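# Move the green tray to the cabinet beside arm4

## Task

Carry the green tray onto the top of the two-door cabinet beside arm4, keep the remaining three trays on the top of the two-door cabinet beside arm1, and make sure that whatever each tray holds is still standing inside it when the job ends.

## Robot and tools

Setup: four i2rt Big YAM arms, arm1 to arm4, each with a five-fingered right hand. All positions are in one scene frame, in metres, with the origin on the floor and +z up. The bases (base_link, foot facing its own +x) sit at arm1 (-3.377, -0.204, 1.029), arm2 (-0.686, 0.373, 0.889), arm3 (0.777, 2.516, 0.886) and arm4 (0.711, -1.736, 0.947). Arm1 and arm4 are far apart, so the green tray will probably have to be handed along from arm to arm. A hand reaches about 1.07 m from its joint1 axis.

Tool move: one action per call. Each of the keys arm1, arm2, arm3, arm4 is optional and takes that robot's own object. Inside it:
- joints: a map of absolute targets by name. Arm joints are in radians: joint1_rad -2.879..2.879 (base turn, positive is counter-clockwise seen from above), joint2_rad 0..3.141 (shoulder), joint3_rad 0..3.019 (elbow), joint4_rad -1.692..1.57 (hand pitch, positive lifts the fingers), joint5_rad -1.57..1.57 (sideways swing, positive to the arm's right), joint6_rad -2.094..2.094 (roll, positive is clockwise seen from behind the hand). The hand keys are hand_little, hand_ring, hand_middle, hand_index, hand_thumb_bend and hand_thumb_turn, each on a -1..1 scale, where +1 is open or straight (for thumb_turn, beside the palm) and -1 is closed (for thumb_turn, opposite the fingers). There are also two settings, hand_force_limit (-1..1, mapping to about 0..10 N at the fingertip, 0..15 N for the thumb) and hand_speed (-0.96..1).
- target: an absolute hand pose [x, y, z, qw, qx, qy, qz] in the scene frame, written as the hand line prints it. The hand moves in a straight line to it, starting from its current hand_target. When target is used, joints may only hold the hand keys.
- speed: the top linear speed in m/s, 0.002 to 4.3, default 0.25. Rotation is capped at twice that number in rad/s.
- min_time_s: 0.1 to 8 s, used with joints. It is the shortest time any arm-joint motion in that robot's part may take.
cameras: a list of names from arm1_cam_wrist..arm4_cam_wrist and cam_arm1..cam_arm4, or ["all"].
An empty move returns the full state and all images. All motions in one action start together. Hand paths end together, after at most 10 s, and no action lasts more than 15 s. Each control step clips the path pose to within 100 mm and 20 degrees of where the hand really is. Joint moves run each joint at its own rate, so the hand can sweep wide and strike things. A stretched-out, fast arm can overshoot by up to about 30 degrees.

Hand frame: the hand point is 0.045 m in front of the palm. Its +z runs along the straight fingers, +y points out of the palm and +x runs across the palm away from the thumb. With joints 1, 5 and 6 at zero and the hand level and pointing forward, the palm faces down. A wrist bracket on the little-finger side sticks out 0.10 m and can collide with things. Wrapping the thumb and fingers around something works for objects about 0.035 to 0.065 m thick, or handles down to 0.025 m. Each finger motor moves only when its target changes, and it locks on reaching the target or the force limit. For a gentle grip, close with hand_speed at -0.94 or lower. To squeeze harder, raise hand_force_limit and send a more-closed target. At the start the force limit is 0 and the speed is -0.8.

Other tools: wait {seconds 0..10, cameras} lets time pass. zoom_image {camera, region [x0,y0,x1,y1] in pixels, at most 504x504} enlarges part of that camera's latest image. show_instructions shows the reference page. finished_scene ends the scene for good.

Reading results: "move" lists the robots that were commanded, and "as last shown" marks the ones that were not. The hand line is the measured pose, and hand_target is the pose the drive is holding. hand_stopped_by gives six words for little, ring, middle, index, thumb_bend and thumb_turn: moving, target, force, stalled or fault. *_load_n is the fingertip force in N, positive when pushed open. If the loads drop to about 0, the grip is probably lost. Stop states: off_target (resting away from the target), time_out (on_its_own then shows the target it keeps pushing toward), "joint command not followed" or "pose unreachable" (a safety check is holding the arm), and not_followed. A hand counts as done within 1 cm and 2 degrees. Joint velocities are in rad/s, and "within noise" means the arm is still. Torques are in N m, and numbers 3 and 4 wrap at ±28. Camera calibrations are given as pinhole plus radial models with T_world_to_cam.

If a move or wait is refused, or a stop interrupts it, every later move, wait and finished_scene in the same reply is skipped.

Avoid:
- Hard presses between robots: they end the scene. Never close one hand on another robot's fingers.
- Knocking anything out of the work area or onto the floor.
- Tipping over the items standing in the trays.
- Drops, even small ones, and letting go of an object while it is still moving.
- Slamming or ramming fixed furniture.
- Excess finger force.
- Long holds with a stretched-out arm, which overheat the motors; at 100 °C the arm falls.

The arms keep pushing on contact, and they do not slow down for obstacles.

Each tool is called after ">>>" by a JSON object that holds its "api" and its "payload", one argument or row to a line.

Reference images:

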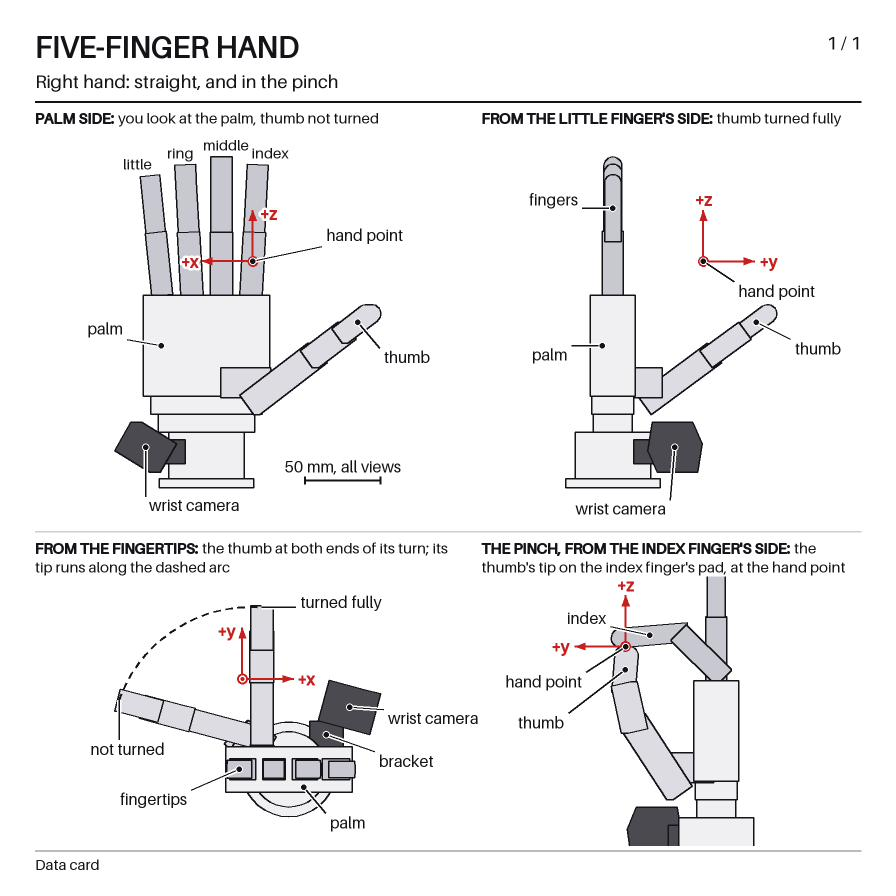

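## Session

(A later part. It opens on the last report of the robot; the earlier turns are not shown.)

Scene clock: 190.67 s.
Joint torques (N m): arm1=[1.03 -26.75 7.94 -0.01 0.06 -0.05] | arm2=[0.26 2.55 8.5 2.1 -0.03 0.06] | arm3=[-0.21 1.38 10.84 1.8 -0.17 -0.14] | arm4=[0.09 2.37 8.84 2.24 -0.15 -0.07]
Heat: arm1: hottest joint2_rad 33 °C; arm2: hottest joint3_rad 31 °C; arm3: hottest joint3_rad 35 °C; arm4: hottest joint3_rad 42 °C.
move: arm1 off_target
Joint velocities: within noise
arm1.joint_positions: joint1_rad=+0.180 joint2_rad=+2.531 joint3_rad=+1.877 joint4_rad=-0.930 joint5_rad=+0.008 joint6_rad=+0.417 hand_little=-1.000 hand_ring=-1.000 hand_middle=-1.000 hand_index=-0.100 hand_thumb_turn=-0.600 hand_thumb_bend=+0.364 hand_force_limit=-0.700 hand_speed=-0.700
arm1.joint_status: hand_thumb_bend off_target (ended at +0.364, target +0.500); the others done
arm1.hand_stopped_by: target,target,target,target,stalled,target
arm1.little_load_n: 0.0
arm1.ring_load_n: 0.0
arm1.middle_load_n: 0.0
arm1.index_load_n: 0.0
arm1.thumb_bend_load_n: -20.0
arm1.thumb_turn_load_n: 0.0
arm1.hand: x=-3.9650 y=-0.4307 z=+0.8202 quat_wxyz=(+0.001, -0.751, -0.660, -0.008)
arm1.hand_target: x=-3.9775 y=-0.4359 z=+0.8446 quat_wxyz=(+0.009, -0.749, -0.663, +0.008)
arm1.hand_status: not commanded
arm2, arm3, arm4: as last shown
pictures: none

>>> {"api": "move", "payload": {
  "arm1": {"target": [-3.985, -0.436, 0.865, 0.0120, -0.7489, -0.6626, 0.0110], "speed": 0.05},
  "cameras": ["arm1_cam_wrist", "cam_arm1"]
}}

>>> {"api": "move", "payload": {
  "arm1": {"joints": {"hand_speed": -0.7, "hand_thumb_bend": 0.52}}
}}

>>> {"api": "zoom_image", "payload": {
  "camera": "cam_arm1",
  "region": [215, 155, 295, 225]
}}

Scene clock: 192.07 s.
Joint torques (N m): arm1=[1.08 -27.81 9.2 -0.03 -0.04 -0.08] | arm2=[0.26 2.49 8.51 2.09 -0.03 0.06] | arm3=[-0.21 1.44 10.84 1.81 -0.17 -0.15] | arm4=[-0.26 2.78 8.81 2.28 -0.18 -0.09]
Heat: arm1: hottest joint2_rad 33 °C; arm2: hottest joint3_rad 31 °C; arm3: hottest joint3_rad 35 °C; arm4: hottest joint3_rad 42 °C.
move: arm1 off_target
Joint velocities: within noise
arm1.joint_positions: joint1_rad=+0.180 joint2_rad=+2.521 joint3_rad=+1.877 joint4_rad=-0.957 joint5_rad=+0.013 joint6_rad=+0.417 hand_little=-1.000 hand_ring=-1.000 hand_middle=-1.000 hand_index=-0.100 hand_thumb_turn=-0.600 hand_thumb_bend=+0.364 hand_force_limit=-0.700 hand_speed=-0.700
arm1.joint_status: not commanded
arm1.hand_stopped_by: target,target,target,target,stalled,target
arm1.little_load_n: 0.0
arm1.ring_load_n: 0.0
arm1.middle_load_n: 0.0
arm1.index_load_n: 0.0
arm1.thumb_bend_load_n: -18.5
arm1.thumb_turn_load_n: 0.0
arm1.hand: x=-3.9614 y=-0.4285 z=+0.8273 quat_wxyz=(-0.001, -0.751, -0.660, -0.017)
arm1.hand_target: x=-3.9839 y=-0.4357 z=+0.8647 quat_wxyz=(+0.012, -0.749, -0.662, +0.011)
arm1.hand_status: off_target (0.045 m and 3.5 deg from the pose sent, 0.049 m and 2.5 deg at the start)
arm2.joint_positions: joint1_rad=-0.115 joint2_rad=+0.632 joint3_rad=+1.457 joint4_rad=-1.336 joint5_rad=-0.006 joint6_rad=-1.089 hand_little=+1.000 hand_ring=+1.000 hand_middle=+1.000 hand_index=+1.000 hand_thumb_turn=+1.000 hand_thumb_bend=+1.000 hand_force_limit=+0.000 hand_speed=-0.800
arm2.joint_status: not commanded
arm2.hand_stopped_by: target,target,target,target,target,target
arm2.little_load_n: 0.0
arm2.ring_load_n: 0.0
arm2.middle_load_n: -0.5
arm2.index_load_n: 0.0
arm2.thumb_bend_load_n: 0.0
arm2.thumb_turn_load_n: 0.0
arm2.hand: x=-0.9011 y=+0.4269 z=+1.4009 quat_wxyz=(+0.497, -0.231, -0.829, +0.109)
arm2.hand_target: x=-0.8995 y=+0.4269 z=+1.4096 quat_wxyz=(+0.506, -0.230, -0.824, +0.111)
arm2.hand_status: not commanded
arm3.joint_positions: joint1_rad=-0.251 joint2_rad=+0.638 joint3_rad=+1.377 joint4_rad=-1.217 joint5_rad=-0.253 joint6_rad=-1.341 hand_little=+1.000 hand_ring=+1.000 hand_middle=+1.000 hand_index=+1.000 hand_thumb_turn=+1.000 hand_thumb_bend=+1.000 hand_force_limit=+0.000 hand_speed=-0.800
arm3.joint_status: not commanded
arm3.hand_stopped_by: target,target,target,target,target,target
arm3.little_load_n: 0.0
arm3.ring_load_n: 0.0
arm3.middle_load_n: 0.0
arm3.index_load_n: 0.0
arm3.thumb_bend_load_n: 0.0
arm3.thumb_turn_load_n: 0.0
arm3.hand: x=+1.0338 y=+2.5864 z=+1.3871 quat_wxyz=(-0.229, +0.848, +0.082, +0.471)
arm3.hand_target: x=+1.0328 y=+2.5862 z=+1.3993 quat_wxyz=(-0.231, +0.841, +0.083, +0.483)
arm3.hand_status: not commanded
arm4.joint_positions: joint1_rad=+0.305 joint2_rad=+0.619 joint3_rad=+1.418 joint4_rad=-1.163 joint5_rad=-0.192 joint6_rad=-1.236 hand_little=+1.000 hand_ring=+1.000 hand_middle=+1.000 hand_index=+1.000 hand_thumb_turn=+1.000 hand_thumb_bend=+1.000 hand_force_limit=+0.000 hand_speed=-0.800
arm4.joint_status: not commanded
arm4.hand_stopped_by: target,target,target,target,target,target
arm4.little_load_n: -0.5
arm4.ring_load_n: 0.0
arm4.middle_load_n: 0.0
arm4.index_load_n: 0.0
arm4.thumb_bend_load_n: 0.0
arm4.thumb_turn_load_n: 0.0
arm4.hand: x=+0.9621 y=-1.7985 z=+1.4826 quat_wxyz=(-0.127, +0.805, -0.160, +0.557)
arm4.hand_target: x=+0.9600 y=-1.7983 z=+1.4922 quat_wxyz=(-0.128, +0.800, -0.158, +0.565)
arm4.hand_status: not commanded
arm1_cam_wrist: T_world_to_cam=[[0.99183, 0.09978, 0.0795, 3.90195], [0.05187, -0.88472, 0.46324, -0.55313], [0.11656, -0.45533, -0.88266, 1.11173]] pos_world=[-3.97096, -0.37249, 0.9273]

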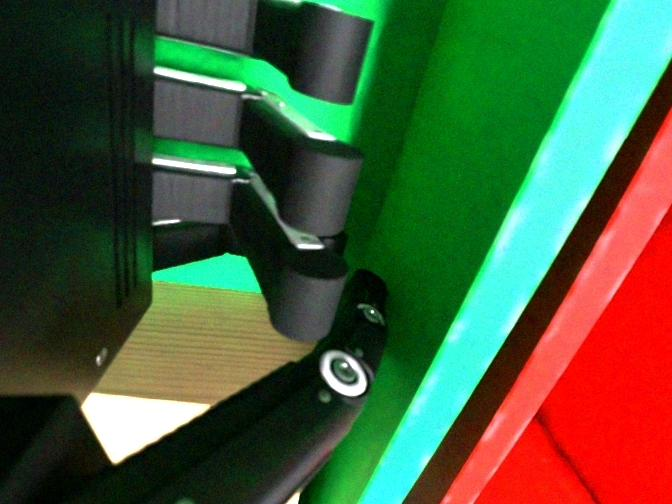

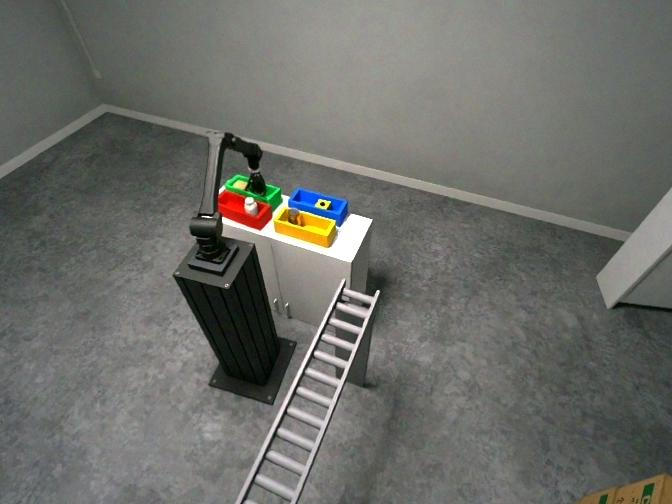

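Scene clock: 192.97 s.
Joint torques (N m): arm1=[0.97 -27.58 9.2 -0.13 -0.03 -0.11] | arm2=[0.21 2.43 8.51 2.1 -0.03 0.06] | arm3=[-0.21 1.38 10.85 1.8 -0.17 -0.14] | arm4=[-0.15 2.78 8.85 2.24 -0.15 -0.07]
Heat: arm1: hottest joint2_rad 33 °C; arm2: hottest joint3_rad 31 °C; arm3: hottest joint3_rad 35 °C; arm4: hottest joint3_rad 42 °C.
move: arm1 off_target
Joint velocities: within noise
arm1.joint_positions: joint1_rad=+0.180 joint2_rad=+2.521 joint3_rad=+1.877 joint4_rad=-0.957 joint5_rad=+0.013 joint6_rad=+0.417 hand_little=-1.000 hand_ring=-1.000 hand_middle=-1.000 hand_index=-0.100 hand_thumb_turn=-0.600 hand_thumb_bend=+0.369 hand_force_limit=-0.700 hand_speed=-0.700
arm1.joint_status: hand_thumb_bend off_target (ended at +0.369, target +0.520); the others done
arm1.hand_stopped_by: target,target,target,target,stalled,target
arm1.little_load_n: 0.0
arm1.ring_load_n: 0.0
arm1.middle_load_n: 0.0
arm1.index_load_n: 0.5
arm1.thumb_bend_load_n: -20.0
arm1.thumb_turn_load_n: 0.0
arm1.hand: x=-3.9614 y=-0.4285 z=+0.8273 quat_wxyz=(-0.001, -0.751, -0.660, -0.017)
arm1.hand_target: x=-3.9839 y=-0.4357 z=+0.8647 quat_wxyz=(+0.012, -0.749, -0.662, +0.011)
arm1.hand_status: not commanded
arm2, arm3, arm4: as last shown
arm2.middle_load_n: 0.0
arm4.little_load_n: 0.0
pictures: none

Scaled by 6.300 from the camera's image (finer frame: 960x720).
This view is cut from an older image: the scene may have changed since it was taken.

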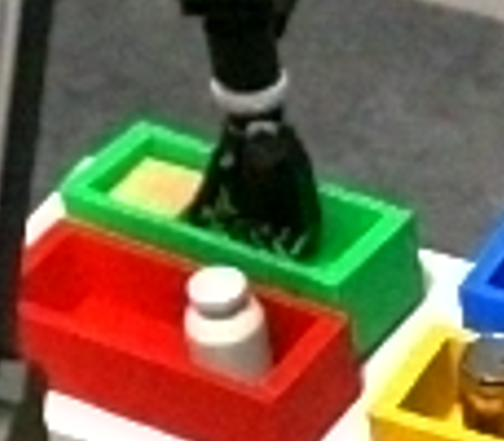

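>>> {"api": "move", "payload": {
  "arm1": {"target": [-3.995, -0.438, 0.885, 0.0180, -0.7488, -0.6625, 0.0165], "speed": 0.04},
  "cameras": ["arm1_cam_wrist", "cam_arm1"]
}}

>>> {"api": "move", "payload": {
  "arm1": {"joints": {"hand_speed": -0.7, "hand_thumb_bend": 0.54}}
}}

>>> {"api": "zoom_image", "payload": {
  "camera": "cam_arm1",
  "region": [215, 155, 295, 225]
}}

Scene clock: 195.23 s.
Joint torques (N m): arm1=[0.91 -24.94 10.63 0.12 0.02 -0.07] | arm2=[0.26 2.43 8.51 2.09 -0.03 0.06] | arm3=[-0.21 1.38 10.84 1.81 -0.16 -0.14] | arm4=[-0.15 2.67 8.81 2.29 -0.16 -0.06]
Heat: arm1: hottest joint2_rad 33 °C; arm2: hottest joint3_rad 31 °C; arm3: hottest joint3_rad 35 °C; arm4: hottest joint3_rad 42 °C.
move: arm1 off_target
Joint velocities: within noise
arm1.joint_positions: joint1_rad=+0.180 joint2_rad=+2.473 joint3_rad=+1.895 joint4_rad=-0.996 joint5_rad=+0.019 joint6_rad=+0.417 hand_little=-1.000 hand_ring=-1.000 hand_middle=-1.000 hand_index=-0.100 hand_thumb_turn=-0.600 hand_thumb_bend=+0.373 hand_force_limit=-0.700 hand_speed=-0.700
arm1.joint_status: not commanded
arm1.hand_stopped_by: target,target,target,target,stalled,target
arm1.little_load_n: 0.5
arm1.ring_load_n: 0.0
arm1.middle_load_n: 0.0
arm1.index_load_n: 0.0
arm1.thumb_bend_load_n: 0.0
arm1.thumb_turn_load_n: -0.5
arm1.hand: x=-3.9748 y=-0.4313 z=+0.8634 quat_wxyz=(+0.008, -0.751, -0.660, -0.005)
arm1.hand_target: x=-3.9943 y=-0.4378 z=+0.8854 quat_wxyz=(+0.018, -0.749, -0.662, +0.017)
arm1.hand_status: off_target (0.030 m and 2.8 deg from the pose sent, 0.067 m and 4.4 deg at the start)
arm2, arm3, arm4: as last shown
arm1_cam_wrist: T_world_to_cam=[[0.99359, 0.10079, 0.05123, 3.94445], [0.06568, -0.88337, 0.46405, -0.51684], [0.09203, -0.45771, -0.88433, 1.04683]] pos_world=[-3.98154, -0.37498, 0.9635]

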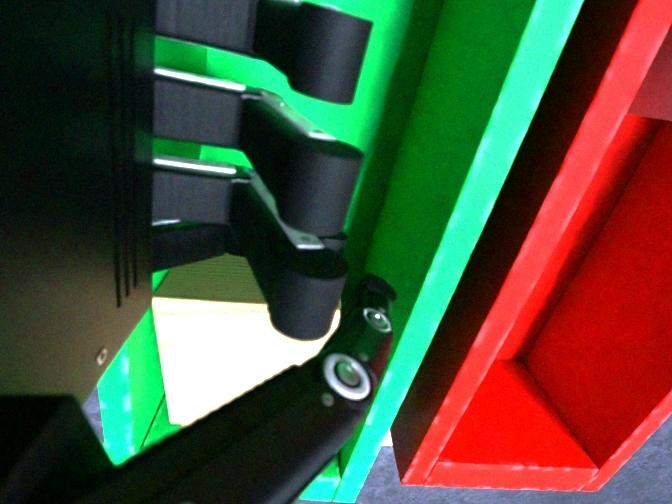

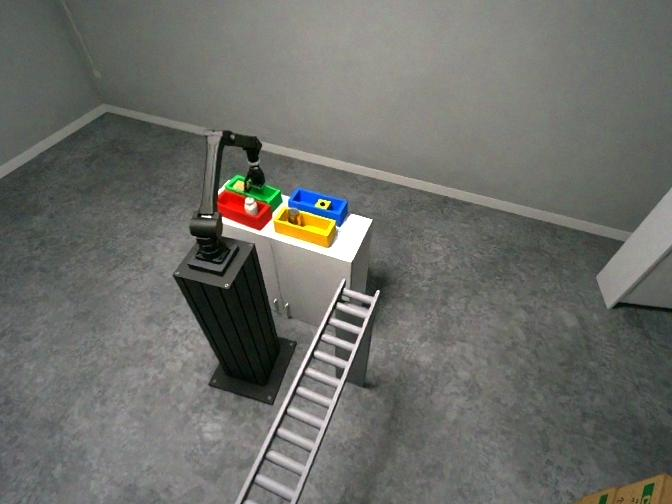

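Scene clock: 196.10 s.
Joint torques (N m): arm1=[0.79 -24.82 10.59 0.16 0.01 -0.08] | arm2=[0.26 2.55 8.5 2.1 -0.03 0.06] | arm3=[-0.21 1.38 10.82 1.81 -0.17 -0.14] | arm4=[-0.09 2.67 8.79 2.25 -0.15 -0.06]
Heat: arm1: hottest joint2_rad 33 °C; arm2: hottest joint3_rad 31 °C; arm3: hottest joint3_rad 35 °C; arm4: hottest joint3_rad 42 °C.
move: arm1 done
Joint velocities: within noise
arm1.joint_positions: joint1_rad=+0.180 joint2_rad=+2.473 joint3_rad=+1.895 joint4_rad=-0.996 joint5_rad=+0.019 joint6_rad=+0.417 hand_little=-1.000 hand_ring=-1.000 hand_middle=-1.000 hand_index=-0.100 hand_thumb_turn=-0.600 hand_thumb_bend=+0.540 hand_force_limit=-0.700 hand_speed=-0.700
arm1.joint_status: all done
arm1.hand_stopped_by: target,target,target,target,target,target
arm1.little_load_n: 0.0
arm1.ring_load_n: 0.0
arm1.middle_load_n: 0.0
arm1.index_load_n: 0.0
arm1.thumb_bend_load_n: 0.0
arm1.thumb_turn_load_n: 0.0
arm1.hand: x=-3.9748 y=-0.4313 z=+0.8634 quat_wxyz=(+0.008, -0.751, -0.660, -0.005)
arm1.hand_target: x=-3.9943 y=-0.4378 z=+0.8854 quat_wxyz=(+0.018, -0.749, -0.662, +0.017)
arm1.hand_status: not commanded
arm2, arm3, arm4: as last shown
pictures: none

Scaled by 6.300 from the camera's image (finer frame: 960x720).
This view is cut from an older image: the scene may have changed since it was taken.

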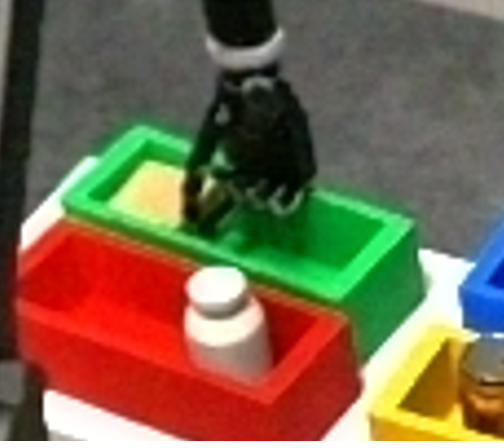

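>>> {"api": "move", "payload": {
  "arm1": {"target": [-3.990, -0.438, 1.03, 0, -0.7489, -0.6626, 0], "speed": 0.12}
}}

>>> {"api": "move", "payload": {
  "arm1": {"target": [-3.99, -0.42, 1.03, 0.3954, -0.5862, -0.5862, 0.3954], "speed": 0.3, "joints": {"hand_speed": 0.2, "hand_force_limit": -0.3, "hand_thumb_bend": 1, "hand_index": 0.12, "hand_middle": 0.12, "hand_ring": 0.12, "hand_little": 0.12, "hand_thumb_turn": -1}},
  "cameras": ["arm1_cam_wrist", "cam_arm1"]
}}

>>> {"api": "zoom_image", "payload": {
  "camera": "arm1_cam_wrist",
  "region": [360, 0, 672, 360]
}}

>>> {"api": "zoom_image", "payload": {
  "camera": "cam_arm1",
  "region": [215, 155, 295, 225]
}}

Scene clock: 206.00 s.
Joint torques (N m): arm1=[0.38 -24.06 11.85 0.13 -0.16 -0.08] | arm2=[0.26 2.55 8.51 2.11 -0.03 0.06] | arm3=[-0.21 1.44 10.82 1.81 -0.16 -0.14] | arm4=[-0.03 2.67 8.79 2.18 -0.17 -0.08]
Heat: arm1: hottest joint2_rad 34 °C; arm2: hottest joint3_rad 31 °C; arm3: hottest joint3_rad 36 °C; arm4: hottest joint3_rad 42 °C.
move: arm1 off_target
Joint velocities: within noise
arm1.joint_positions: joint1_rad=+0.180 joint2_rad=+2.318 joint3_rad=+2.013 joint4_rad=-1.308 joint5_rad=+0.004 joint6_rad=+0.416 hand_little=-1.000 hand_ring=-1.000 hand_middle=-1.000 hand_index=-0.100 hand_thumb_turn=-0.600 hand_thumb_bend=+0.540 hand_force_limit=-0.700 hand_speed=-0.700
arm1.joint_status: not commanded
arm1.hand_stopped_by: target,target,target,target,target,target
arm1.little_load_n: 0.0
arm1.ring_load_n: 0.0
arm1.middle_load_n: 0.0
arm1.index_load_n: 0.0
arm1.thumb_bend_load_n: 0.0
arm1.thumb_turn_load_n: 0.0
arm1.hand: x=-3.9759 y=-0.4346 z=+1.0100 quat_wxyz=(-0.007, -0.751, -0.660, -0.020)
arm1.hand_target: x=-3.9893 y=-0.4378 z=+1.0303 quat_wxyz=(+0.000, -0.749, -0.663, +0.000)
arm1.hand_status: off_target (0.025 m and 2.5 deg from the pose sent, 0.168 m and 1.1 deg at the start)
arm2, arm3, arm4: as last shown
arm4.thumb_bend_load_n: -0.5
pictures: none

Scene clock: 208.87 s.
Joint torques (N m): arm1=[2.26 -14.56 6.78 2.74 0.18 -0.1] | arm2=[0.26 2.49 8.53 2.1 -0.03 0.05] | arm3=[-0.26 1.38 10.84 1.8 -0.17 -0.14] | arm4=[-0.21 2.55 8.83 2.25 -0.16 -0.08]
Heat: arm1: hottest joint2_rad 34 °C; arm2: hottest joint3_rad 31 °C; arm3: hottest joint3_rad 36 °C; arm4: hottest joint3_rad 42 °C.
move: arm1 done
Joint velocities: within noise
arm1.joint_positions: joint1_rad=+0.267 joint2_rad=+1.868 joint3_rad=+0.930 joint4_rad=+0.525 joint5_rad=+0.357 joint6_rad=+0.162 hand_little=+0.120 hand_ring=+0.120 hand_middle=+0.120 hand_index=+0.120 hand_thumb_turn=-1.000 hand_thumb_bend=+1.000 hand_force_limit=-0.300 hand_speed=+0.200
arm1.joint_status: all done
arm1.hand_stopped_by: target,target,target,target,target,target
arm1.little_load_n: 0.0
arm1.ring_load_n: 0.0
arm1.middle_load_n: 0.0
arm1.index_load_n: 0.0
arm1.thumb_bend_load_n: 0.0
arm1.thumb_turn_load_n: 0.0
arm1.hand: x=-3.9926 y=-0.4124 z=+1.0349 quat_wxyz=(+0.395, -0.593, -0.580, +0.394)
arm1.hand_target: x=-3.9899 y=-0.4201 z=+1.0302 quat_wxyz=(+0.395, -0.586, -0.586, +0.396)
arm1.hand_status: done (0.009 m and 1.1 deg from the pose sent, 0.029 m and 70.6 deg at the start)
arm2, arm3, arm4: as last shown
arm1_cam_wrist: T_world_to_cam=[[0.41768, 0.21383, -0.88307, 2.66564], [0.49778, -0.86693, 0.02552, 1.60736], [-0.7601, -0.45024, -0.46854, -2.62062]] pos_world=[-3.90545, -0.35645, 1.08506]

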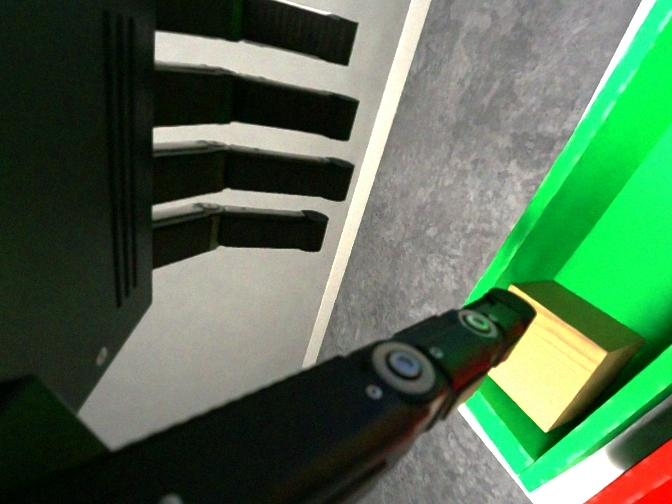

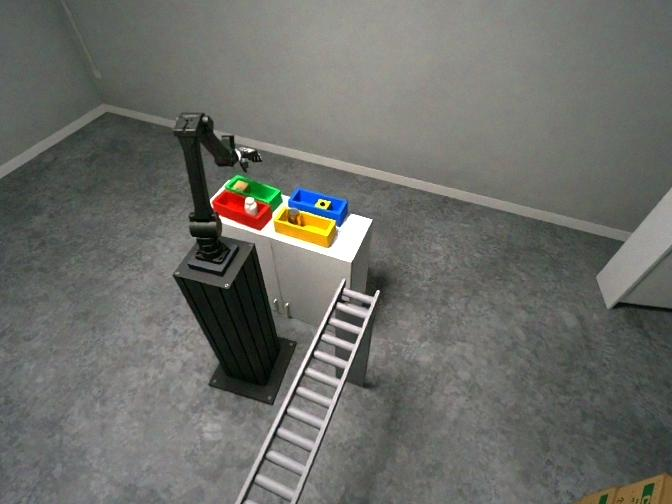

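Scaled by 1.400 from the camera's image (finer frame: 960x720).

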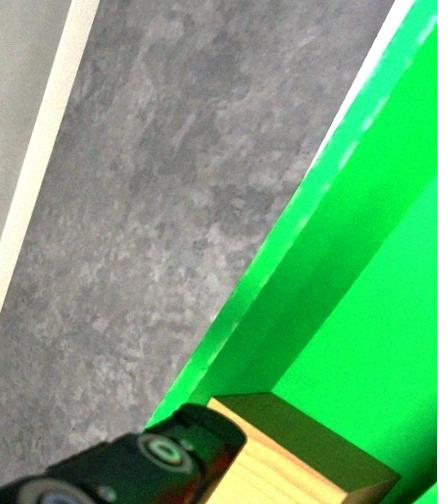

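Scaled by 6.300 from the camera's image (finer frame: 960x720).

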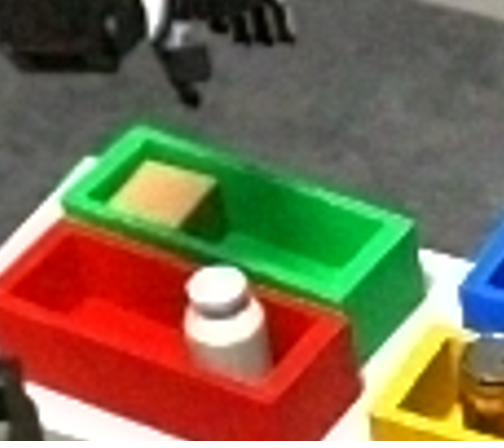

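>>> {"api": "move", "payload": {
  "arm1": {"target": [-4.040, -0.438, 0.93, 0.4287, -0.6180, -0.5415, 0.3756], "speed": 0.15},
  "cameras": ["arm1_cam_wrist"]
}}

>>> {"api": "zoom_image", "payload": {
  "camera": "arm1_cam_wrist",
  "region": [300, 0, 612, 360]
}}

Scene clock: 212.57 s.
Joint torques (N m): arm1=[1.79 -17.73 8.08 2.63 0.35 0.1] | arm2=[0.32 2.49 8.51 2.1 -0.03 0.06] | arm3=[-0.26 1.38 10.82 1.81 -0.17 -0.14] | arm4=[-0.15 2.61 8.8 2.21 -0.15 -0.08]
Heat: arm1: hottest joint2_rad 33 °C; arm2: hottest joint3_rad 31 °C; arm3: hottest joint3_rad 36 °C; arm4: hottest joint3_rad 42 °C.
move: arm1 off_target
Joint velocities: within noise
arm1.joint_positions: joint1_rad=+0.303 joint2_rad=+2.205 joint3_rad=+1.091 joint4_rad=+0.659 joint5_rad=+0.513 joint6_rad=+0.205 hand_little=+0.120 hand_ring=+0.120 hand_middle=+0.120 hand_index=+0.120 hand_thumb_turn=-1.000 hand_thumb_bend=+1.000 hand_force_limit=-0.300 hand_speed=+0.200
arm1.joint_status: not commanded
arm1.hand_stopped_by: target,target,target,target,target,target
arm1.little_load_n: -0.5
arm1.ring_load_n: 0.0
arm1.middle_load_n: 0.0
arm1.index_load_n: 0.0
arm1.thumb_bend_load_n: 0.0
arm1.thumb_turn_load_n: 0.0
arm1.hand: x=-4.0273 y=-0.4223 z=+0.9178 quat_wxyz=(+0.426, -0.622, -0.552, +0.355)
arm1.hand_target: x=-4.0391 y=-0.4378 z=+0.9303 quat_wxyz=(+0.428, -0.618, -0.542, +0.376)
arm1.hand_status: off_target (0.024 m and 2.7 deg from the pose sent, 0.118 m and 6.8 deg at the start)
arm2, arm3, arm4: as last shown
arm4.middle_load_n: 0.5
arm4.thumb_bend_load_n: 0.0
arm1_cam_wrist: T_world_to_cam=[[0.45165, 0.19287, -0.8711, 2.69576], [0.38822, -0.92156, -0.00275, 1.18071], [-0.80331, -0.33693, -0.4911, -2.8118]] pos_world=[-3.93464, -0.37922, 0.97066]

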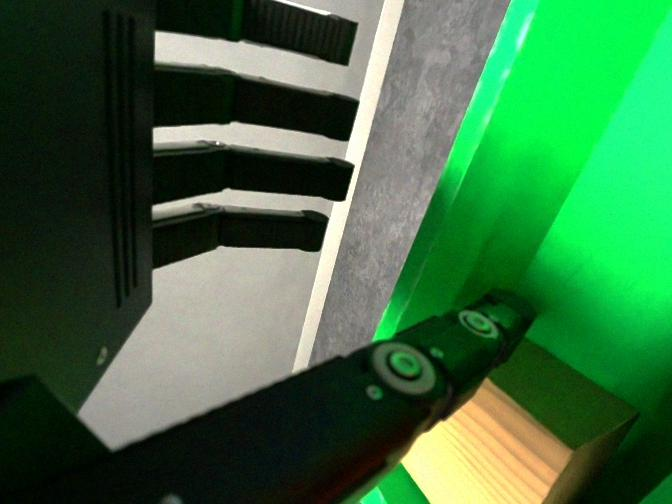

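Scaled by 1.400 from the camera's image (finer frame: 960x720).

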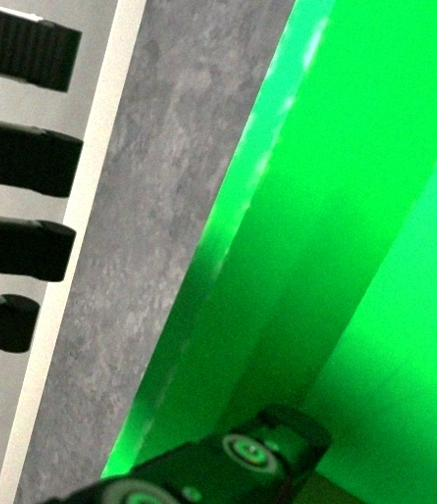

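>>> {"api": "move", "payload": {
  "arm1": {"target": [-4.043, -0.452, 0.872, 0.4287, -0.6180, -0.5415, 0.3756], "speed": 0.12},
  "cameras": ["arm1_cam_wrist"]
}}

>>> {"api": "zoom_image", "payload": {
  "camera": "arm1_cam_wrist",
  "region": [200, 0, 512, 360]
}}

Scene clock: 214.57 s.
Joint torques (N m): arm1=[2.14 -18.78 7.01 2.73 0.36 0.07] | arm2=[0.26 2.49 8.5 2.1 -0.03 0.06] | arm3=[-0.26 1.32 10.82 1.81 -0.17 -0.14] | arm4=[-0.26 2.55 8.75 2.21 -0.15 -0.09]
Heat: arm1: hottest joint2_rad 33 °C; arm2: hottest joint3_rad 31 °C; arm3: hottest joint3_rad 36 °C; arm4: hottest joint3_rad 42 °C.
move: arm1 off_target
Joint velocities: within noise
arm1.joint_positions: joint1_rad=+0.324 joint2_rad=+2.356 joint3_rad=+1.165 joint4_rad=+0.734 joint5_rad=+0.532 joint6_rad=+0.215 hand_little=+0.120 hand_ring=+0.120 hand_middle=+0.120 hand_index=+0.120 hand_thumb_turn=-1.000 hand_thumb_bend=+1.000 hand_force_limit=-0.300 hand_speed=+0.200
arm1.joint_status: not commanded
arm1.hand_stopped_by: target,target,target,target,target,target
arm1.little_load_n: 0.0
arm1.ring_load_n: 0.0
arm1.middle_load_n: 0.0
arm1.index_load_n: 0.0
arm1.thumb_bend_load_n: 0.0
arm1.thumb_turn_load_n: 0.0
arm1.hand: x=-4.0318 y=-0.4369 z=+0.8610 quat_wxyz=(+0.427, -0.622, -0.552, +0.356)
arm1.hand_target: x=-4.0424 y=-0.4518 z=+0.8725 quat_wxyz=(+0.429, -0.618, -0.542, +0.376)
arm1.hand_status: off_target (0.022 m and 2.5 deg from the pose sent, 0.057 m and 2.7 deg at the start)
arm2, arm3, arm4: as last shown
arm4.middle_load_n: 0.0
arm1_cam_wrist: T_world_to_cam=[[0.44921, 0.19302, -0.87232, 2.64241], [0.38873, -0.92134, -0.00368, 1.17175], [-0.80442, -0.33744, -0.48891, -2.85489]] pos_world=[-3.93904, -0.39382, 0.91356]

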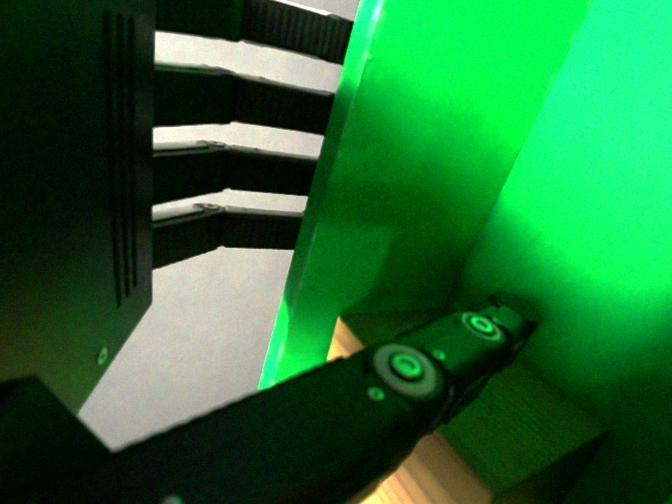

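Scaled by 1.400 from the camera's image (finer frame: 960x720).

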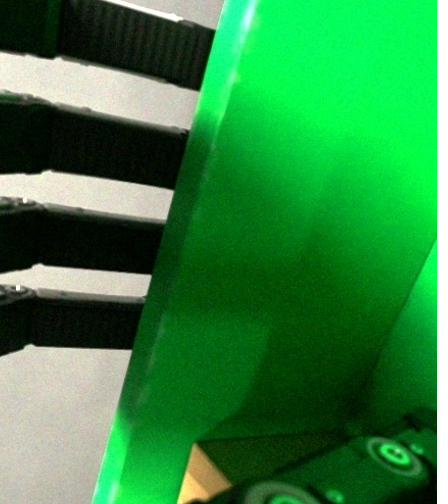

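>>> {"api": "move", "payload": {
  "arm1": {"target": [-4.044, -0.452, 0.840, 0.4287, -0.6180, -0.5415, 0.3756], "speed": 0.08},
  "cameras": ["arm1_cam_wrist", "cam_arm1"]
}}

>>> {"api": "zoom_image", "payload": {
  "camera": "arm1_cam_wrist",
  "region": [150, 0, 462, 360]
}}

Scene clock: 216.67 s.
Joint torques (N m): arm1=[1.96 -19.31 6.78 2.69 0.34 0.06] | arm2=[0.26 2.55 8.53 2.09 -0.03 0.06] | arm3=[-0.21 1.38 10.82 1.8 -0.17 -0.14] | arm4=[-0.15 2.26 8.87 2.24 -0.16 -0.07]
Heat: arm1: hottest joint2_rad 33 °C; arm2: hottest joint3_rad 31 °C; arm3: hottest joint3_rad 36 °C; arm4: hottest joint3_rad 42 °C.
move: arm1 off_target
Joint velocities: within noise
arm1.joint_positions: joint1_rad=+0.324 joint2_rad=+2.433 joint3_rad=+1.202 joint4_rad=+0.777 joint5_rad=+0.532 joint6_rad=+0.215 hand_little=+0.120 hand_ring=+0.120 hand_middle=+0.120 hand_index=+0.120 hand_thumb_turn=-1.000 hand_thumb_bend=+1.000 hand_force_limit=-0.300 hand_speed=+0.200
arm1.joint_status: not commanded
arm1.hand_stopped_by: target,target,target,target,target,target
arm1.little_load_n: 0.0
arm1.ring_load_n: 0.5
arm1.middle_load_n: 0.0
arm1.index_load_n: 0.0
arm1.thumb_bend_load_n: 0.0
arm1.thumb_turn_load_n: 0.0
arm1.hand: x=-4.0338 y=-0.4379 z=+0.8313 quat_wxyz=(+0.427, -0.621, -0.551, +0.358)
arm1.hand_target: x=-4.0434 y=-0.4518 z=+0.8405 quat_wxyz=(+0.428, -0.618, -0.542, +0.376)
arm1.hand_status: off_target (0.019 m and 2.3 deg from the pose sent, 0.028 m and 2.5 deg at the start)
arm2.joint_positions: joint1_rad=-0.115 joint2_rad=+0.632 joint3_rad=+1.457 joint4_rad=-1.336 joint5_rad=-0.006 joint6_rad=-1.089 hand_little=+1.000 hand_ring=+1.000 hand_middle=+1.000 hand_index=+1.000 hand_thumb_turn=+1.000 hand_thumb_bend=+1.000 hand_force_limit=+0.000 hand_speed=-0.800
arm2.joint_status: not commanded
arm2.hand_stopped_by: target,target,target,target,target,target
arm2.little_load_n: 0.0
arm2.ring_load_n: -0.5
arm2.middle_load_n: 0.0
arm2.index_load_n: 0.0
arm2.thumb_bend_load_n: 0.0
arm2.thumb_turn_load_n: 0.0
arm2.hand: x=-0.9011 y=+0.4269 z=+1.4009 quat_wxyz=(+0.497, -0.231, -0.829, +0.109)
arm2.hand_target: x=-0.8995 y=+0.4269 z=+1.4096 quat_wxyz=(+0.506, -0.230, -0.824, +0.111)
arm2.hand_status: not commanded
arm3.joint_positions: joint1_rad=-0.251 joint2_rad=+0.638 joint3_rad=+1.377 joint4_rad=-1.217 joint5_rad=-0.253 joint6_rad=-1.341 hand_little=+1.000 hand_ring=+1.000 hand_middle=+1.000 hand_index=+1.000 hand_thumb_turn=+1.000 hand_thumb_bend=+1.000 hand_force_limit=+0.000 hand_speed=-0.800
arm3.joint_status: not commanded
arm3.hand_stopped_by: target,target,target,target,target,target
arm3.little_load_n: 0.0
arm3.ring_load_n: 0.0
arm3.middle_load_n: 0.0
arm3.index_load_n: 0.0
arm3.thumb_bend_load_n: 0.0
arm3.thumb_turn_load_n: 0.0
arm3.hand: x=+1.0338 y=+2.5864 z=+1.3871 quat_wxyz=(-0.229, +0.848, +0.082, +0.471)
arm3.hand_target: x=+1.0328 y=+2.5862 z=+1.3993 quat_wxyz=(-0.231, +0.841, +0.083, +0.483)
arm3.hand_status: not commanded
arm4.joint_positions: joint1_rad=+0.305 joint2_rad=+0.619 joint3_rad=+1.418 joint4_rad=-1.163 joint5_rad=-0.192 joint6_rad=-1.236 hand_little=+1.000 hand_ring=+1.000 hand_middle=+1.000 hand_index=+1.000 hand_thumb_turn=+1.000 hand_thumb_bend=+1.000 hand_force_limit=+0.000 hand_speed=-0.800
arm4.joint_status: not commanded
arm4.hand_stopped_by: target,target,target,target,target,target
arm4.little_load_n: 0.5
arm4.ring_load_n: 0.0
arm4.middle_load_n: 0.0
arm4.index_load_n: 0.0
arm4.thumb_bend_load_n: 0.0
arm4.thumb_turn_load_n: 0.0
arm4.hand: x=+0.9621 y=-1.7985 z=+1.4826 quat_wxyz=(-0.127, +0.805, -0.160, +0.557)
arm4.hand_target: x=+0.9600 y=-1.7983 z=+1.4922 quat_wxyz=(-0.128, +0.800, -0.158, +0.565)
arm4.hand_status: not commanded
arm1_cam_wrist: T_world_to_cam=[[0.44643, 0.19138, -0.87411, 2.60728], [0.38862, -0.92139, -0.00325, 1.17066], [-0.80602, -0.33824, -0.48571, -2.88072]] pos_world=[-3.94084, -0.39472, 0.88366]

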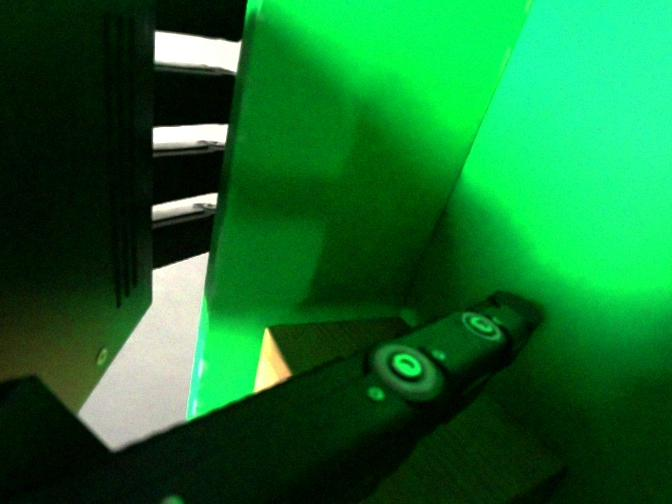

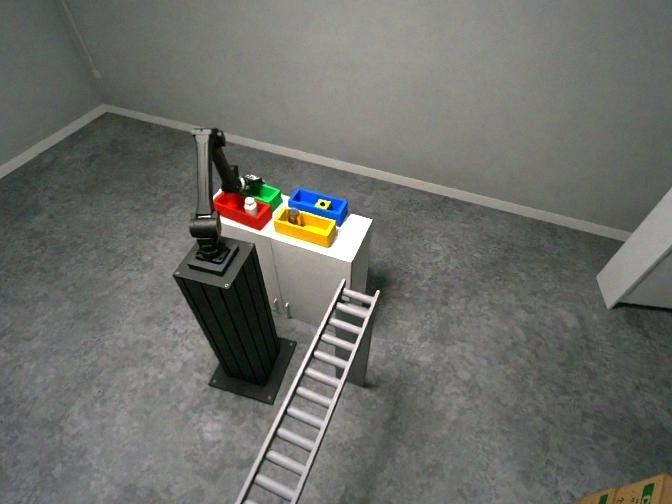

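Scaled by 1.400 from the camera's image (finer frame: 960x720).

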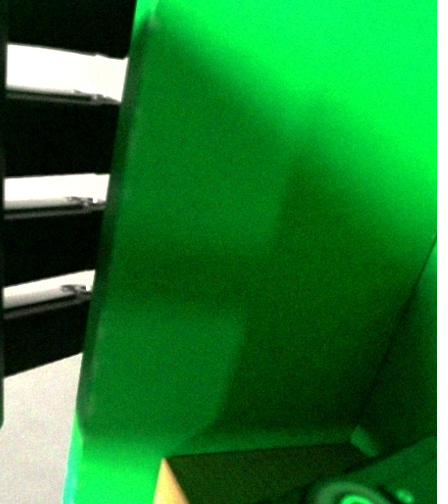

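>>> {"api": "move", "payload": {
  "arm1": {"joints": {"hand_speed": -0.6, "hand_force_limit": -0.4, "hand_thumb_bend": -0.6}},
  "cameras": ["arm1_cam_wrist"]
}}

>>> {"api": "zoom_image", "payload": {
  "camera": "arm1_cam_wrist",
  "region": [150, 100, 400, 400]
}}

Scene clock: 220.07 s.
Joint torques (N m): arm1=[2.14 -19.08 6.54 2.69 0.33 0.05] | arm2=[0.26 2.43 8.51 2.09 -0.03 0.06] | arm3=[-0.21 1.32 10.82 1.8 -0.17 -0.14] | arm4=[-0.03 2.37 8.77 2.24 -0.15 -0.08]
Heat: arm1: hottest joint2_rad 33 °C; arm2: hottest joint3_rad 31 °C; arm3: hottest joint3_rad 36 °C; arm4: hottest joint3_rad 42 °C.
move: arm1 off_target
Joint velocities: within noise
arm1.joint_positions: joint1_rad=+0.325 joint2_rad=+2.434 joint3_rad=+1.202 joint4_rad=+0.777 joint5_rad=+0.532 joint6_rad=+0.216 hand_little=+0.120 hand_ring=+0.120 hand_middle=+0.120 hand_index=+0.120 hand_thumb_turn=-1.000 hand_thumb_bend=-0.269 hand_force_limit=-0.400 hand_speed=-0.600
arm1.joint_status: hand_thumb_bend off_target (ended at -0.269, target -0.600); the others done
arm1.hand_stopped_by: target,target,target,target,force,target
arm1.little_load_n: 0.5
arm1.ring_load_n: 0.0
arm1.middle_load_n: 0.0
arm1.index_load_n: 1.5
arm1.thumb_bend_load_n: 4.5
arm1.thumb_turn_load_n: 0.0
arm1.hand: x=-4.0334 y=-0.4389 z=+0.8311 quat_wxyz=(+0.427, -0.621, -0.551, +0.358)
arm1.hand_target: x=-4.0434 y=-0.4518 z=+0.8404 quat_wxyz=(+0.428, -0.618, -0.542, +0.376)
arm1.hand_status: not commanded
arm2, arm3, arm4: as last shown
arm2.middle_load_n: -0.5
arm2.thumb_bend_load_n: 0.5
arm4.little_load_n: 0.0
arm1_cam_wrist: T_world_to_cam=[[0.44647, 0.19146, -0.87407, 2.60717], [0.38969, -0.92094, -0.00267, 1.17358], [-0.80548, -0.33943, -0.48579, -2.87911]] pos_world=[-3.94044, -0.39562, 0.88336]

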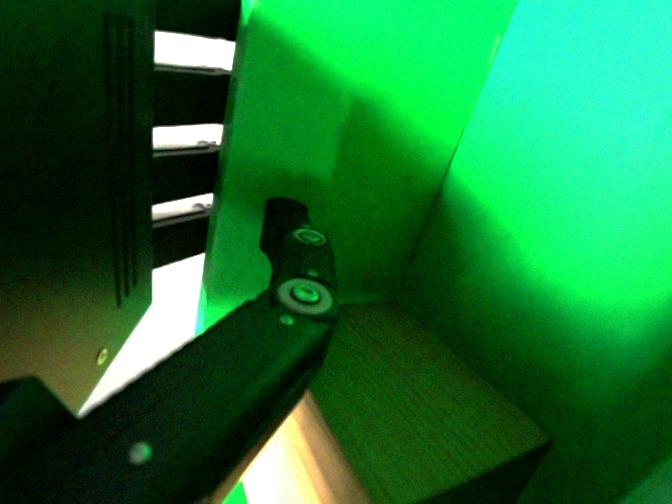

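Scaled by 1.680 from the camera's image (finer frame: 960x720).

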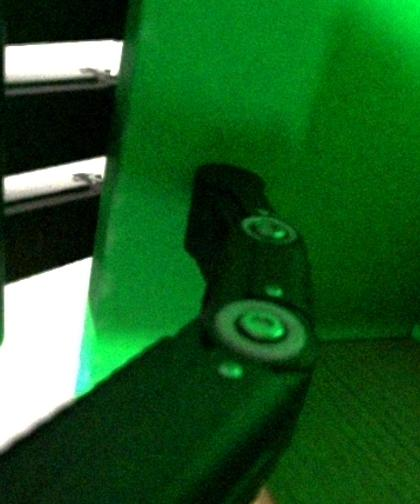

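>>> {"api": "move", "payload": {
  "arm1": {"joints": {"hand_speed": -0.9, "hand_force_limit": -0.6, "hand_ring": -0.1, "hand_little": -0.1, "hand_middle": -0.1}}
}}

>>> {"api": "move", "payload": {
  "arm1": {"joints": {"hand_speed": -0.85, "hand_force_limit": 0.3, "hand_index": -0.1, "hand_middle": -0.11, "hand_thumb_bend": -0.61}},
  "cameras": ["arm1_cam_wrist"]
}}

Scene clock: 221.53 s.
Joint torques (N m): arm1=[1.73 -19.25 6.8 2.61 0.32 0.08] | arm2=[0.26 2.49 8.51 2.09 -0.03 0.06] | arm3=[-0.26 1.38 10.82 1.81 -0.17 -0.14] | arm4=[-0.09 2.61 8.77 2.22 -0.16 -0.09]
Heat: arm1: hottest joint2_rad 33 °C; arm2: hottest joint3_rad 31 °C; arm3: hottest joint3_rad 36 °C; arm4: hottest joint3_rad 42 °C.
move: arm1 off_target
Joint velocities: within noise
arm1.joint_positions: joint1_rad=+0.325 joint2_rad=+2.434 joint3_rad=+1.202 joint4_rad=+0.778 joint5_rad=+0.532 joint6_rad=+0.216 hand_little=+0.075 hand_ring=+0.093 hand_middle=+0.085 hand_index=+0.120 hand_thumb_turn=-1.000 hand_thumb_bend=-0.268 hand_force_limit=-0.600 hand_speed=-0.900
arm1.joint_status: hand_little off_target (ended at +0.075, target -0.100); hand_ring off_target (ended at +0.093, target -0.100); hand_middle off_target (ended at +0.085, target -0.100); the others done
arm1.hand_stopped_by: force,force,force,target,force,target
arm1.little_load_n: 2.0
arm1.ring_load_n: 0.0
arm1.middle_load_n: 3.5
arm1.index_load_n: 1.5
arm1.thumb_bend_load_n: 7.0
arm1.thumb_turn_load_n: 1.5
arm1.hand: x=-4.0335 y=-0.4389 z=+0.8314 quat_wxyz=(+0.427, -0.621, -0.551, +0.359)
arm1.hand_target: x=-4.0434 y=-0.4518 z=+0.8403 quat_wxyz=(+0.428, -0.618, -0.542, +0.376)
arm1.hand_status: not commanded
arm2, arm3, arm4: as last shown
arm2.ring_load_n: 0.0
arm2.middle_load_n: 0.0
arm2.thumb_bend_load_n: 0.0
arm4.little_load_n: 0.5
pictures: none

Scene clock: 222.30 s.
Joint torques (N m): arm1=[1.73 -19.02 6.68 2.58 0.31 0.04] | arm2=[0.32 2.49 8.5 2.09 -0.04 0.06] | arm3=[-0.21 1.44 10.82 1.83 -0.17 -0.14] | arm4=[-0.26 2.61 8.83 2.26 -0.16 -0.07]
Heat: arm1: hottest joint2_rad 33 °C; arm2: hottest joint3_rad 31 °C; arm3: hottest joint3_rad 36 °C; arm4: hottest joint3_rad 42 °C.
move: arm1 off_target
Joint velocities: within noise
arm1.joint_positions: joint1_rad=+0.325 joint2_rad=+2.434 joint3_rad=+1.202 joint4_rad=+0.779 joint5_rad=+0.533 joint6_rad=+0.218 hand_little=+0.075 hand_ring=+0.093 hand_middle=+0.076 hand_index=+0.068 hand_thumb_turn=-1.000 hand_thumb_bend=-0.275 hand_force_limit=+0.300 hand_speed=-0.850
arm1.joint_status: hand_middle off_target (ended at +0.076, target -0.110); hand_index off_target (ended at +0.068, target -0.100); hand_thumb_bend off_target (ended at -0.275, target -0.610); the others done
arm1.hand_stopped_by: force,force,force,force,force,target
arm1.little_load_n: 2.5
arm1.ring_load_n: 0.0
arm1.middle_load_n: 6.5
arm1.index_load_n: 10.5
arm1.thumb_bend_load_n: 12.5
arm1.thumb_turn_load_n: 1.5
arm1.hand: x=-4.0339 y=-0.4391 z=+0.8317 quat_wxyz=(+0.427, -0.622, -0.550, +0.360)
arm1.hand_target: x=-4.0434 y=-0.4518 z=+0.8403 quat_wxyz=(+0.428, -0.618, -0.542, +0.376)
arm1.hand_status: not commanded
arm2, arm3, arm4: as last shown
arm4.little_load_n: 0.0
arm1_cam_wrist: T_world_to_cam=[[0.4445, 0.188, -0.87583, 2.6], [0.38848, -0.92146, -0.00063, 1.16672], [-0.80716, -0.33996, -0.48262, -2.8889]] pos_world=[-3.94074, -0.39582, 0.88366]

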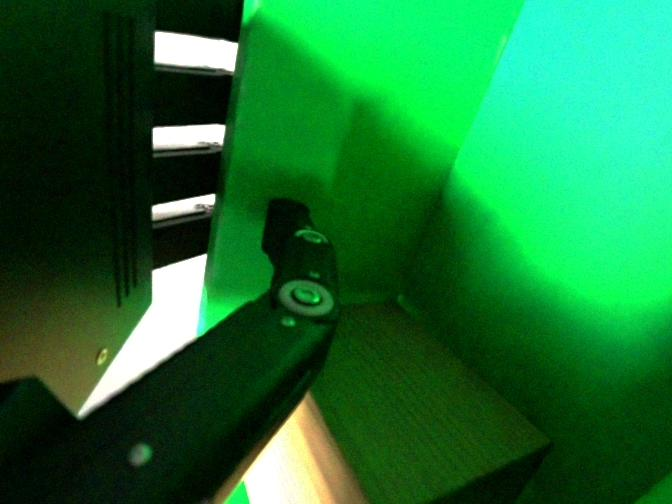

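>>> {"api": "move", "payload": {
  "arm1": {"joints": {"hand_speed": -0.9, "hand_force_limit": 1.0, "hand_thumb_bend": -0.62}}
}}

>>> {"api": "move", "payload": {
  "arm1": {"target": [-4.047, -0.452, 0.862, 0.4287, -0.6180, -0.5415, 0.3756], "speed": 0.04},
  "cameras": ["arm1_cam_wrist", "cam_arm1"]
}}

>>> {"api": "zoom_image", "payload": {
  "camera": "cam_arm1",
  "region": [215, 155, 295, 225]
}}

Scene clock: 223.87 s.
Joint torques (N m): arm1=[1.61 -19.37 6.65 2.54 0.3 0.04] | arm2=[0.21 2.43 8.53 2.1 -0.03 0.06] | arm3=[-0.21 1.44 10.82 1.8 -0.17 -0.14] | arm4=[-0.21 2.73 8.79 2.22 -0.17 -0.07]
Heat: arm1: hottest joint2_rad 33 °C; arm2: hottest joint3_rad 31 °C; arm3: hottest joint3_rad 36 °C; arm4: hottest joint3_rad 42 °C.
move: arm1 off_target
Joint velocities: within noise
arm1.joint_positions: joint1_rad=+0.325 joint2_rad=+2.434 joint3_rad=+1.202 joint4_rad=+0.779 joint5_rad=+0.533 joint6_rad=+0.218 hand_little=+0.075 hand_ring=+0.093 hand_middle=+0.076 hand_index=+0.068 hand_thumb_turn=-1.000 hand_thumb_bend=-0.281 hand_force_limit=+1.000 hand_speed=-0.900
arm1.joint_status: hand_thumb_bend off_target (ended at -0.281, target -0.620); the others done
arm1.hand_stopped_by: force,force,force,force,force,target
arm1.little_load_n: 3.0
arm1.ring_load_n: 0.0
arm1.middle_load_n: 7.0
arm1.index_load_n: 10.5
arm1.thumb_bend_load_n: 14.5
arm1.thumb_turn_load_n: 1.5
arm1.hand: x=-4.0339 y=-0.4391 z=+0.8317 quat_wxyz=(+0.427, -0.622, -0.550, +0.360)
arm1.hand_target: x=-4.0434 y=-0.4518 z=+0.8403 quat_wxyz=(+0.428, -0.618, -0.542, +0.376)
arm1.hand_status: not commanded
arm2, arm3, arm4: as last shown
pictures: none

Scene clock: 224.90 s.
Joint torques (N m): arm1=[1.61 -23.12 5.53 1.95 0.22 -0.05] | arm2=[0.21 2.43 8.51 2.11 -0.03 0.06] | arm3=[-0.21 1.38 10.84 1.8 -0.16 -0.14] | arm4=[-0.15 2.43 8.77 2.26 -0.17 -0.1]
Heat: arm1: hottest joint2_rad 33 °C; arm2: hottest joint3_rad 31 °C; arm3: hottest joint3_rad 36 °C; arm4: hottest joint3_rad 42 °C.
move: arm1 off_target
Joint velocities: within noise
arm1.joint_positions: joint1_rad=+0.325 joint2_rad=+2.426 joint3_rad=+1.202 joint4_rad=+0.758 joint5_rad=+0.533 joint6_rad=+0.224 hand_little=+0.075 hand_ring=+0.093 hand_middle=+0.076 hand_index=+0.068 hand_thumb_turn=-1.000 hand_thumb_bend=-0.281 hand_force_limit=+1.000 hand_speed=-0.900
arm1.joint_status: not commanded
arm1.hand_stopped_by: force,force,force,force,force,target
arm1.little_load_n: 2.0
arm1.ring_load_n: 0.0
arm1.middle_load_n: 8.0
arm1.index_load_n: 11.5
arm1.thumb_bend_load_n: 15.0
arm1.thumb_turn_load_n: 1.5
arm1.hand: x=-4.0332 y=-0.4391 z=+0.8326 quat_wxyz=(+0.424, -0.624, -0.551, +0.356)
arm1.hand_target: x=-4.0466 y=-0.4518 z=+0.8617 quat_wxyz=(+0.429, -0.618, -0.541, +0.376)
arm1.hand_status: off_target (0.035 m and 2.7 deg from the pose sent, 0.035 m and 2.1 deg at the start)
arm2, arm3, arm4: as last shown
arm1_cam_wrist: T_world_to_cam=[[0.45448, 0.18682, -0.87094, 2.63618], [0.3863, -0.92236, 0.00374, 1.15365], [-0.80263, -0.33814, -0.49137, -2.86157]] pos_world=[-3.94054, -0.39602, 0.88556]

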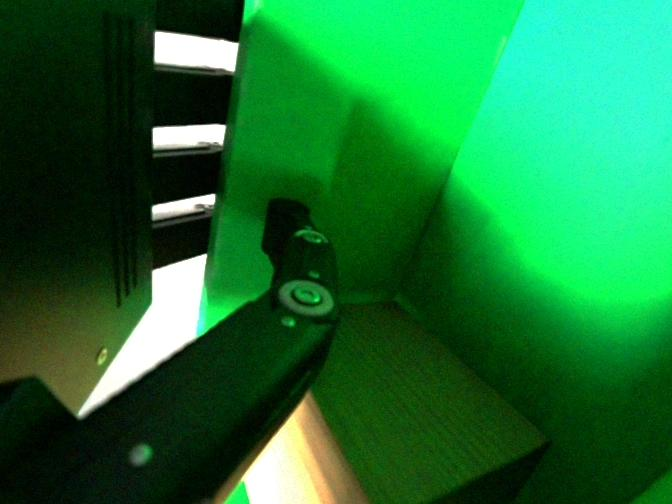

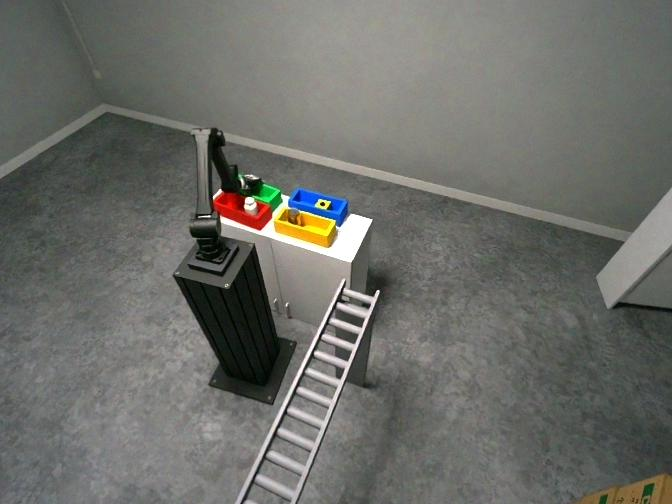

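Scaled by 6.300 from the camera's image (finer frame: 960x720).

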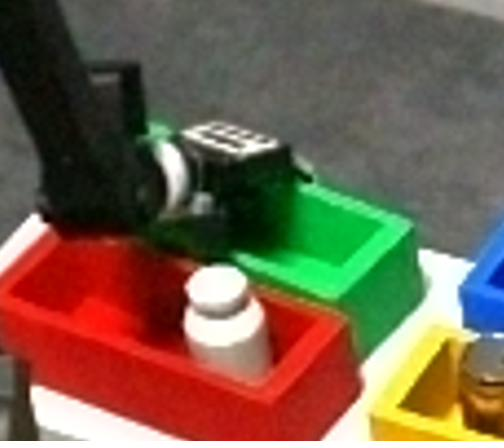

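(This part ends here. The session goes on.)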